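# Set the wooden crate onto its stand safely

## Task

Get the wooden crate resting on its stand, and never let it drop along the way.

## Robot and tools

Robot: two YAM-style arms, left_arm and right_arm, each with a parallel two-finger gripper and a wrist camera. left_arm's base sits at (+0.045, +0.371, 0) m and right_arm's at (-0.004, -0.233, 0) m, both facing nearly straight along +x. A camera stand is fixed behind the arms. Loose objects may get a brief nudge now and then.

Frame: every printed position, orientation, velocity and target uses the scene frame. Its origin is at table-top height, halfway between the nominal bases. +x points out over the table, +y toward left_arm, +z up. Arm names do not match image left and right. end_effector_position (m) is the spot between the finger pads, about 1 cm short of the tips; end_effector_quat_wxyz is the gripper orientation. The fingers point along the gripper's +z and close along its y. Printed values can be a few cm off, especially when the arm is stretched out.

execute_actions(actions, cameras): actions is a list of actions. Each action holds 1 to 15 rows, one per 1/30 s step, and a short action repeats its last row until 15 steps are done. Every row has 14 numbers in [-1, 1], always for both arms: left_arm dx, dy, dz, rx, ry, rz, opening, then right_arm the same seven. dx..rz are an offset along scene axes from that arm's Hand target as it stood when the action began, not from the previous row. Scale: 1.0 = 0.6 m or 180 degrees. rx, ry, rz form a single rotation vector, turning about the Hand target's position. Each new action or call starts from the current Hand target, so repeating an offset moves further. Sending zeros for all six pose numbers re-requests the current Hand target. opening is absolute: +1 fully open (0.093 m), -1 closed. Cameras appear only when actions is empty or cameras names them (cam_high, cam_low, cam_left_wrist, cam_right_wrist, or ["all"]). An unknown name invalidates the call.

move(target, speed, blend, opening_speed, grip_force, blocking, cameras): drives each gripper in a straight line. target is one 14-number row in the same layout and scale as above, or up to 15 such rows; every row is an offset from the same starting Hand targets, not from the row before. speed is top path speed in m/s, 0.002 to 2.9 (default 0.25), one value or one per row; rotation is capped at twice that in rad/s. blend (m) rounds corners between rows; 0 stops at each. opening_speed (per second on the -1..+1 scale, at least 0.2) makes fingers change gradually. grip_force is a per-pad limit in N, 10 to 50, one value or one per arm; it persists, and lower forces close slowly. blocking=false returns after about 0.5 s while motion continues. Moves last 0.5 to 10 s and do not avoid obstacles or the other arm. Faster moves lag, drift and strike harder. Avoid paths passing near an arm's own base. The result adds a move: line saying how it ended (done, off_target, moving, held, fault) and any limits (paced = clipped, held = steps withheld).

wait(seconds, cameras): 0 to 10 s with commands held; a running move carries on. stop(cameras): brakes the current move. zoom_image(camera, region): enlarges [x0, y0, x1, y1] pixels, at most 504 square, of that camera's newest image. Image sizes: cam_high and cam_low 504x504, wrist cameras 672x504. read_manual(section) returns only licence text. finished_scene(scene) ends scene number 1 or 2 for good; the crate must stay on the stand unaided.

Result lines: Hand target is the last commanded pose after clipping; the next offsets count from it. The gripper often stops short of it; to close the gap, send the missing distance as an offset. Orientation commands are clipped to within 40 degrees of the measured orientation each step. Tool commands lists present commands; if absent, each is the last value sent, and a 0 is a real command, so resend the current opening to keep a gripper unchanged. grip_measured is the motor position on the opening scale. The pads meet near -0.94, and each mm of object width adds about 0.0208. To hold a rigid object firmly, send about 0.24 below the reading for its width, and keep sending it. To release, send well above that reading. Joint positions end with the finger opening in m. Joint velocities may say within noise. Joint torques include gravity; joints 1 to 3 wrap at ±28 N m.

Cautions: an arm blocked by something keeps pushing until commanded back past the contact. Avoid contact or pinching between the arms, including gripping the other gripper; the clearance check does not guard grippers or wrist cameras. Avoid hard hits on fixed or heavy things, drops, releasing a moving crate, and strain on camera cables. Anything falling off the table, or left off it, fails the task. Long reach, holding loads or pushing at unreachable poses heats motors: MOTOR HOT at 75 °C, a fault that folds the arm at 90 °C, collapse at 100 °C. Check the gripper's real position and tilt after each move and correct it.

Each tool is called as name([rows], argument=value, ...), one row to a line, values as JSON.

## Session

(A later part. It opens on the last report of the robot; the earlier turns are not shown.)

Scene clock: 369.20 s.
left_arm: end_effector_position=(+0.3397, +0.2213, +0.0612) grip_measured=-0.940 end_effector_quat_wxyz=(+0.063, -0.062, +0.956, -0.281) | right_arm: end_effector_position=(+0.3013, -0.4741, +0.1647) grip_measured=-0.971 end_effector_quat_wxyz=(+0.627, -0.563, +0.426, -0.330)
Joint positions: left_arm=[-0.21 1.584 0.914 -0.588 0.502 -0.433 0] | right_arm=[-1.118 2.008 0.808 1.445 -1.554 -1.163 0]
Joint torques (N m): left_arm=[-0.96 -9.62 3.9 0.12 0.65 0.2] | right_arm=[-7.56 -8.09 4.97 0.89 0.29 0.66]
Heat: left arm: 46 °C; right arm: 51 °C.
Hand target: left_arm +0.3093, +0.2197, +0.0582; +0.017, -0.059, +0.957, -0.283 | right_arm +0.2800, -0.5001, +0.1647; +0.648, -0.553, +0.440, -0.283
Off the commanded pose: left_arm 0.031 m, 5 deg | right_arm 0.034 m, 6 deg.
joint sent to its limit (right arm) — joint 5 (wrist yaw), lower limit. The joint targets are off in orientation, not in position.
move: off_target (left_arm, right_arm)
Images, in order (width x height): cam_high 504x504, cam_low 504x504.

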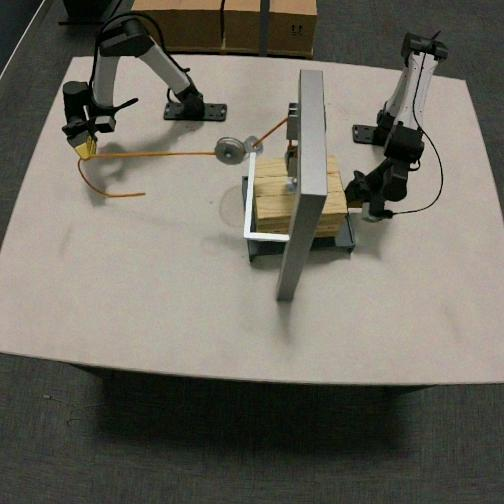

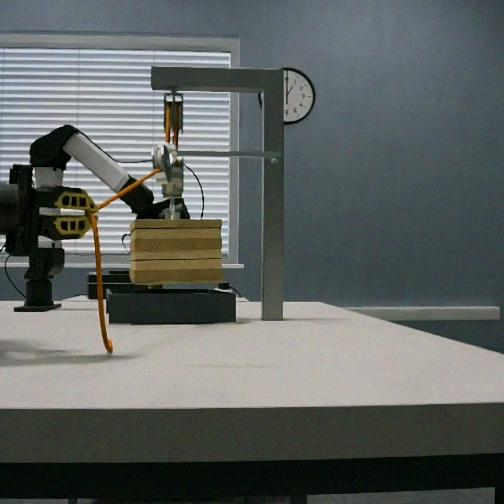

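move([
  [0.0507,0.003,0.005,0,0,0,-1, 0,0,0,0,0,0,-1],
  [0.0507,0.003,0.005,0,0,0,-0.66, 0,0,0,0,0,0,-1],
  [0.0507,0.103,0.175,0,0,0,-0.66, 0.01,0.083,0.008,0,0,0,-1],
], speed=0.06, cameras=["all"])

zoom_image(camera="cam_high", region=[235, 180, 365, 280])

zoom_image(camera="cam_low", region=[100, 200, 260, 330])

Scene clock: 396.93 s.
left_arm: end_effector_position=(+0.3364, +0.2811, +0.1481) grip_measured=-0.662 end_effector_quat_wxyz=(-0.004, -0.068, +0.958, -0.278) | right_arm: end_effector_position=(+0.2969, -0.4354, +0.1686) grip_measured=-0.971 end_effector_quat_wxyz=(+0.636, -0.567, +0.420, -0.311)
Joint positions: left_arm=[0.011 1.617 1.326 -1.245 0.562 -0.153 0.013] | right_arm=[-1.077 1.909 0.681 1.445 -1.554 -1.17 0]
Joint torques (N m): left_arm=[0.36 -9.96 8.46 0.32 0.48 0.17] | right_arm=[-4.45 -7.5 4.86 0.93 0.26 0.52]
Heat: left arm: 46 °C; right arm: 44 °C.
Hand target: left_arm +0.3397, +0.2815, +0.1633; +0.018, -0.059, +0.957, -0.283 | right_arm +0.2860, -0.4503, +0.1695; +0.648, -0.553, +0.440, -0.283
Off the commanded pose: left_arm 0.015 m, 3 deg | right_arm 0.018 m, 4 deg.
joint sent to its limit (right arm) — joint 5 (wrist yaw), lower limit. The joint targets are off in orientation, not in position.
move: off_target (left_arm, right_arm)

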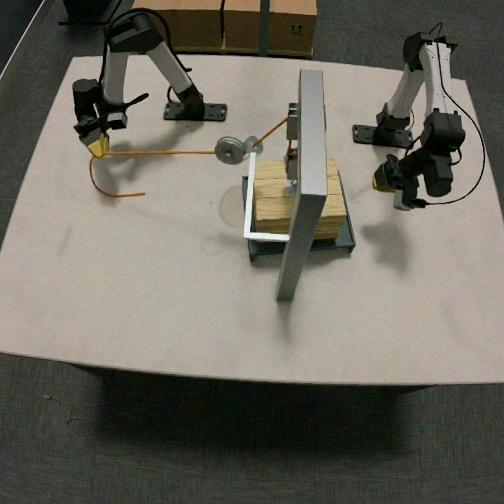

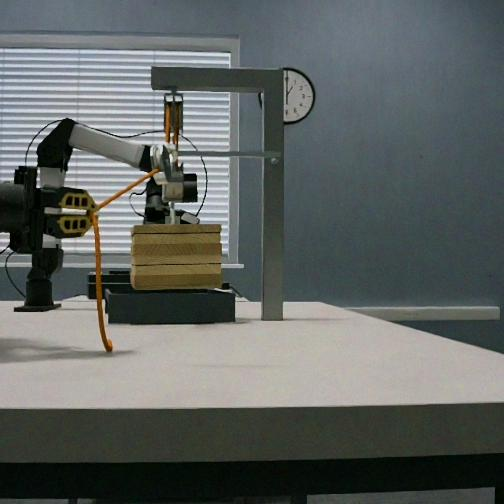

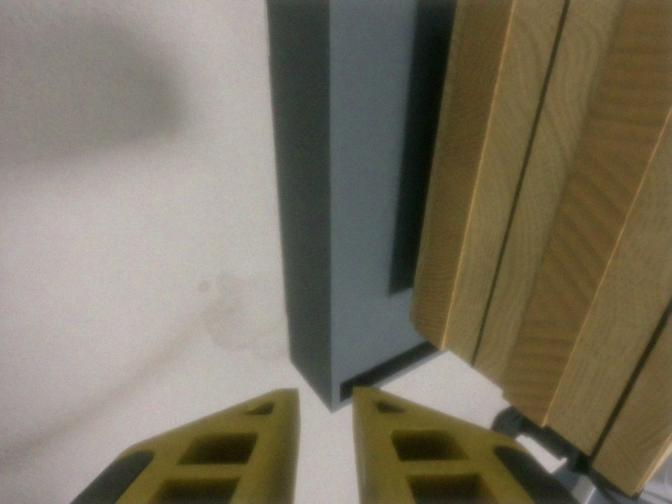

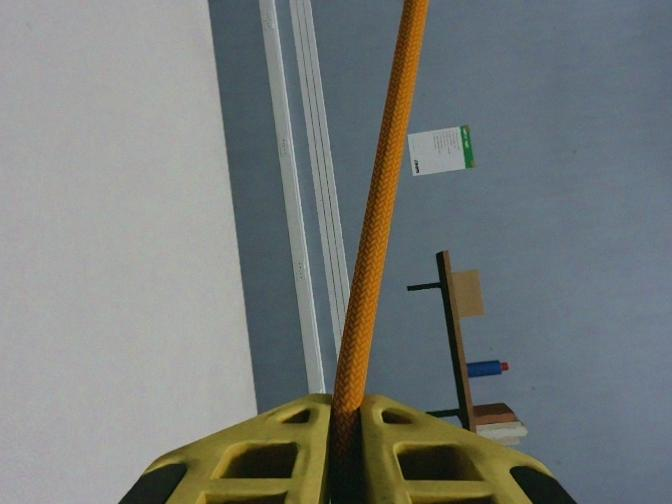

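Scaled by 3.877.

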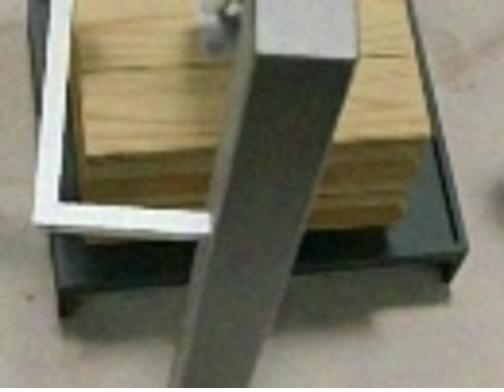

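Scaled by 3.150.

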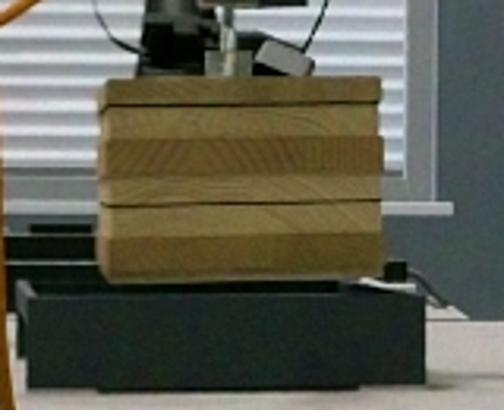

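zoom_image(camera="cam_high", region=[240, 205, 310, 265])

zoom_image(camera="cam_high", region=[300, 205, 370, 265])

zoom_image(camera="cam_left_wrist", region=[240, 200, 540, 430])

Scaled by 7.200.

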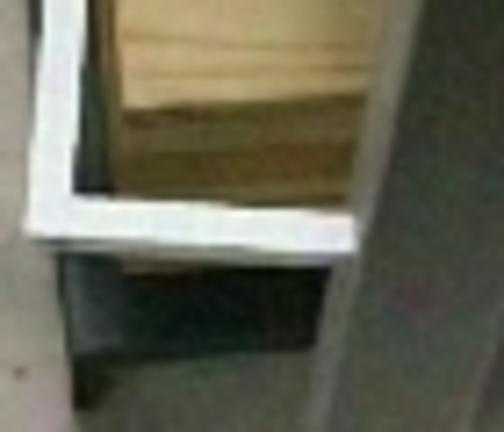

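Scaled by 7.200.

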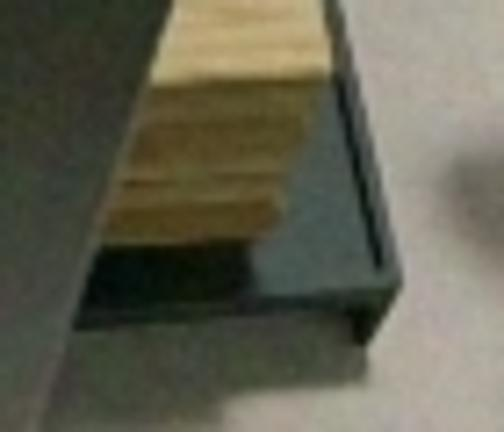

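Scaled by 1.680.

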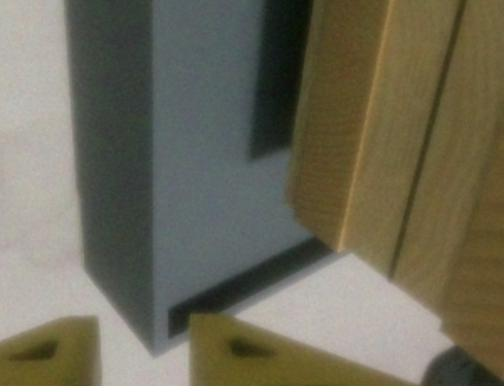

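execute_actions(actions=[])

Scene clock: 471.57 s.
left_arm: end_effector_position=(+0.3363, +0.2811, +0.1481) grip_measured=-0.662 end_effector_quat_wxyz=(-0.004, -0.068, +0.958, -0.278) | right_arm: end_effector_position=(+0.2969, -0.4354, +0.1686) grip_measured=-0.971 end_effector_quat_wxyz=(+0.636, -0.567, +0.420, -0.311)
Joint positions: left_arm=[0.011 1.617 1.326 -1.245 0.562 -0.153 0.013] | right_arm=[-1.077 1.909 0.681 1.445 -1.554 -1.17 0]
Joint velocities: within noise
Joint torques (N m): left_arm=[0.39 -9.92 8.47 0.33 0.46 0.17] | right_arm=[-4.49 -7.39 4.55 0.94 0.25 0.48]
Heat: left arm: 47 °C; right arm: 39 °C.
Hand target: left_arm +0.3397, +0.2815, +0.1633; +0.018, -0.059, +0.957, -0.282 | right_arm +0.2860, -0.4503, +0.1695; +0.648, -0.553, +0.440, -0.283
Tool commands: left_gripper/opening=-0.66 right_gripper/opening=-1.0
Off the commanded pose: left_arm 0.016 m, 3 deg | right_arm 0.018 m, 4 deg.

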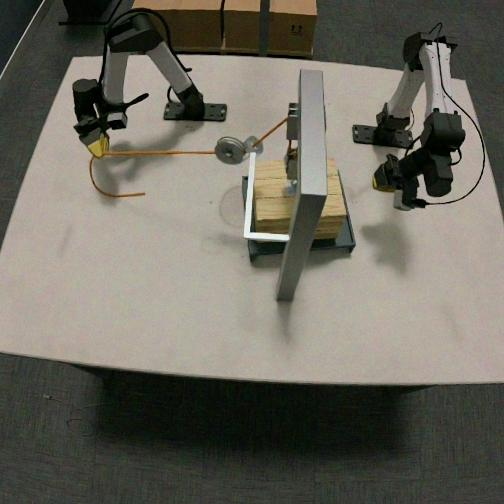

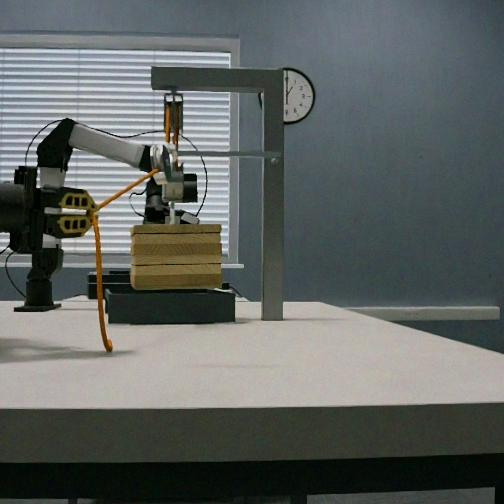

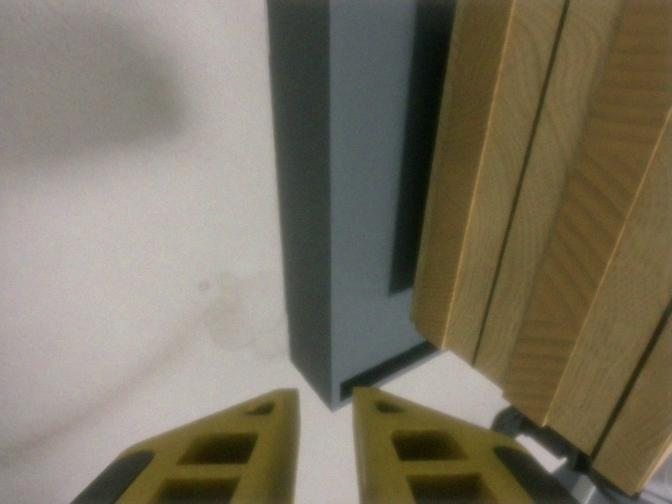

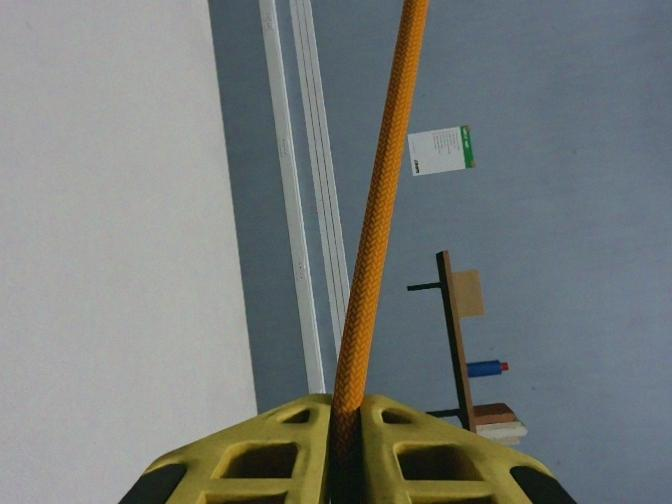

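zoom_image(camera="cam_low", region=[80, 215, 260, 335])

zoom_image(camera="cam_left_wrist", region=[260, 220, 560, 440])

Scaled by 2.800.

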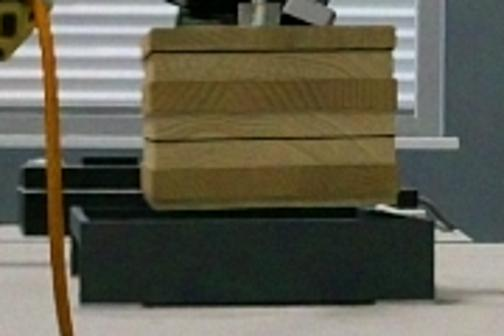

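Scaled by 1.680.

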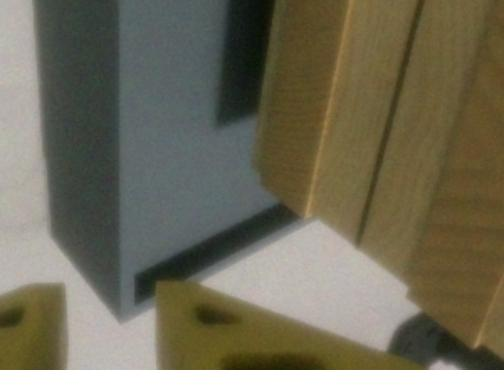

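move(target=[0, 0, 0, 0, 0, 0, -0.66, 0.02, 0.13, 0.02, 0, 0, 0, -1], speed=0.04, cameras=["cam_low"])

Scene clock: 647.73 s.
left_arm: end_effector_position=(+0.3362, +0.2811, +0.1481) grip_measured=-0.662 end_effector_quat_wxyz=(-0.005, -0.068, +0.958, -0.278) | right_arm: end_effector_position=(+0.2940, -0.3520, +0.1806) grip_measured=-0.971 end_effector_quat_wxyz=(+0.656, -0.592, +0.382, -0.270)
Joint positions: left_arm=[0.011 1.617 1.326 -1.245 0.562 -0.153 0.013] | right_arm=[-0.934 1.715 0.484 1.445 -1.541 -1.174 0]
Joint torques (N m): left_arm=[0.4 -9.96 8.42 0.33 0.46 0.17] | right_arm=[-2.73 -5.68 4.23 0.96 1.13 0.44]
Heat: left arm: 48 °C; right arm: 38 °C.
Hand target: left_arm +0.3396, +0.2815, +0.1633; +0.017, -0.059, +0.957, -0.282 | right_arm +0.2980, -0.3722, +0.1814; +0.648, -0.553, +0.440, -0.283
Off the commanded pose: left_arm 0.016 m, 3 deg | right_arm 0.021 m, 8 deg.
move: off_target (left_arm, right_arm)
Images, in order (width x height): cam_low 504x504.

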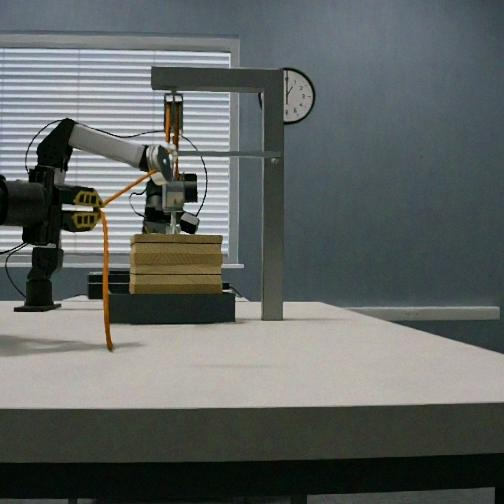

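zoom_image(camera="cam_low", region=[80, 215, 260, 335])

Scaled by 2.800.

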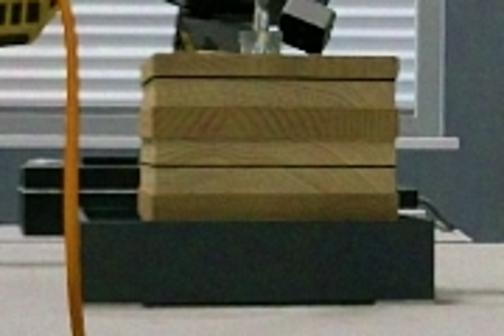

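move(target=[0, 0, 0, 0, 0, 0, -0.66, 0.02, 0.12, 0.01, 0, 0, 0, -1], speed=0.06, cameras=["cam_low", "cam_high"])

Scene clock: 654.10 s.
left_arm: end_effector_position=(+0.3362, +0.2811, +0.1481) grip_measured=-0.662 end_effector_quat_wxyz=(-0.005, -0.068, +0.958, -0.278) | right_arm: end_effector_position=(+0.3110, -0.3034, +0.1854) grip_measured=-0.971 end_effector_quat_wxyz=(+0.649, -0.551, +0.442, -0.281)
Joint positions: left_arm=[0.011 1.617 1.326 -1.245 0.562 -0.153 0.013] | right_arm=[-0.734 1.433 0.34 1.098 -1.219 -1.3 0]
Joint torques (N m): left_arm=[0.39 -9.95 8.46 0.33 0.46 0.17] | right_arm=[0.61 -5.15 4.94 1.57 0.14 0.03]
Heat: left arm: 48 °C; right arm: 38 °C.
Hand target: left_arm +0.3396, +0.2815, +0.1633; +0.017, -0.059, +0.957, -0.282 | right_arm +0.3100, -0.3002, +0.1875; +0.648, -0.553, +0.440, -0.283
Off the commanded pose: left_arm 0.016 m, 3 deg | right_arm 0.004 m, 0 deg.
move: off_target (left_arm)
Images, in order (width x height): cam_high 504x504, cam_low 504x504.

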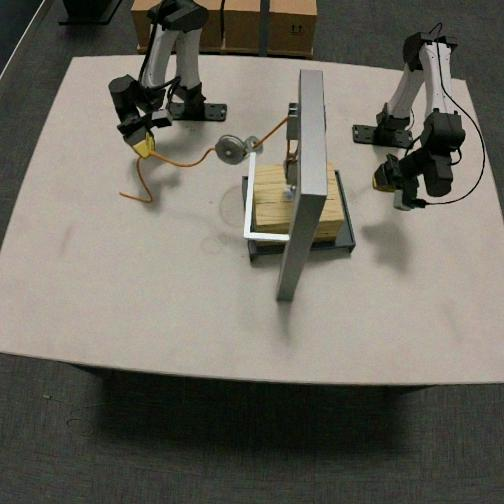

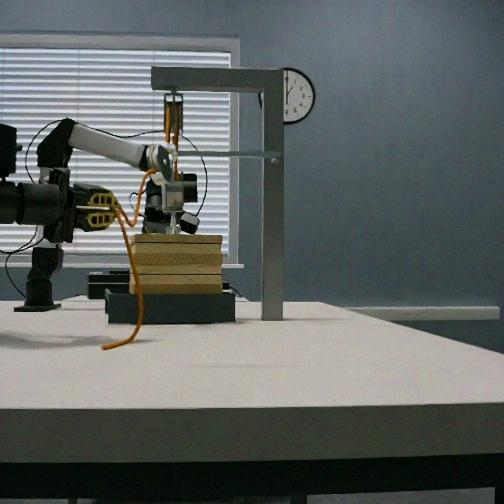

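zoom_image(camera="cam_high", region=[230, 150, 370, 265])

zoom_image(camera="cam_low", region=[80, 215, 260, 335])

Scaled by 3.600.

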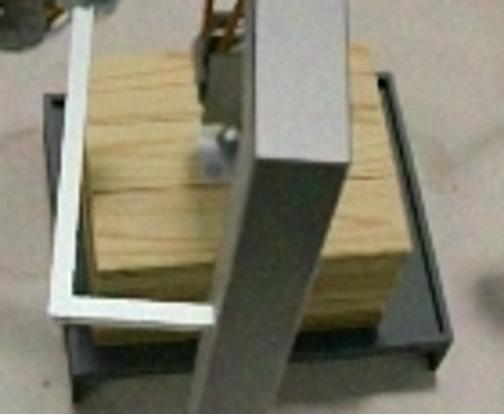

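Scaled by 2.800.

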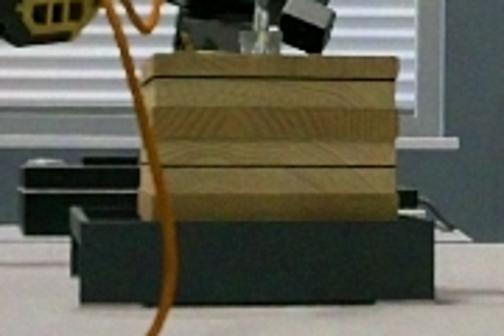

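move([
  [0, 0, 0, 0, 0, 0, -0.66, 0, 0, 0, 0, 0, 0, 0.2],
  [0, 0.08, 0.06, 0, 0, 0, -0.66, -0.115, -0.06, 0, 0, 0, 0, 0.2],
], speed=0.15, cameras=["cam_low", "cam_high"])

Scene clock: 663.10 s.
left_arm: end_effector_position=(+0.3360, +0.3289, +0.1968) grip_measured=-0.662 end_effector_quat_wxyz=(+0.017, -0.062, +0.958, -0.279) | right_arm: end_effector_position=(+0.2476, -0.3441, +0.1872) grip_measured=+0.197 end_effector_quat_wxyz=(+0.639, -0.545, +0.450, -0.304)
Joint positions: left_arm=[0.181 1.633 1.535 -1.5 0.567 0.046 0.013] | right_arm=[-1.076 1.357 0.285 1.096 -1.51 -1.302 0.055]
Joint torques (N m): left_arm=[0.23 -5.93 8.05 0.21 0.47 0.17] | right_arm=[-0.72 -4 4.6 1.4 -0.32 0.18]
Heat: left arm: 48 °C; right arm: 38 °C.
Hand target: left_arm +0.3397, +0.3295, +0.1992; +0.018, -0.059, +0.957, -0.282 | right_arm +0.2410, -0.3363, +0.1874; +0.648, -0.553, +0.440, -0.283
Off the commanded pose: left_arm 0.004 m, 1 deg | right_arm 0.010 m, 3 deg.
joint sent to its limit (right arm) — joint 5 (wrist yaw), lower limit. The joint targets still meet the commanded pose.
move: off_target (right_arm)
Images, in order (width x height): cam_high 504x504, cam_low 504x504.

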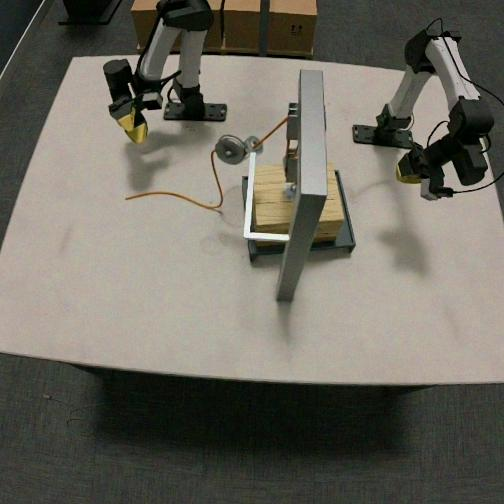

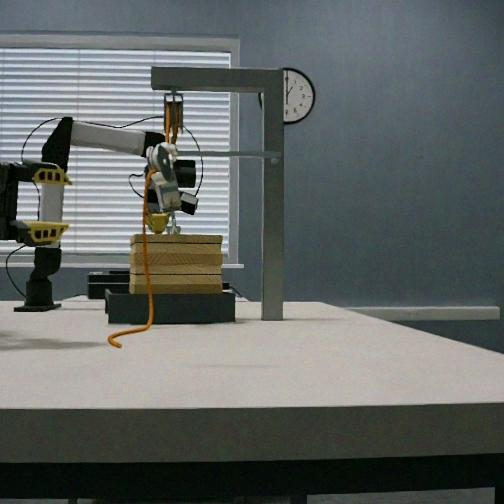

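finished_scene(scene=2)

The scene is finished: the task was done.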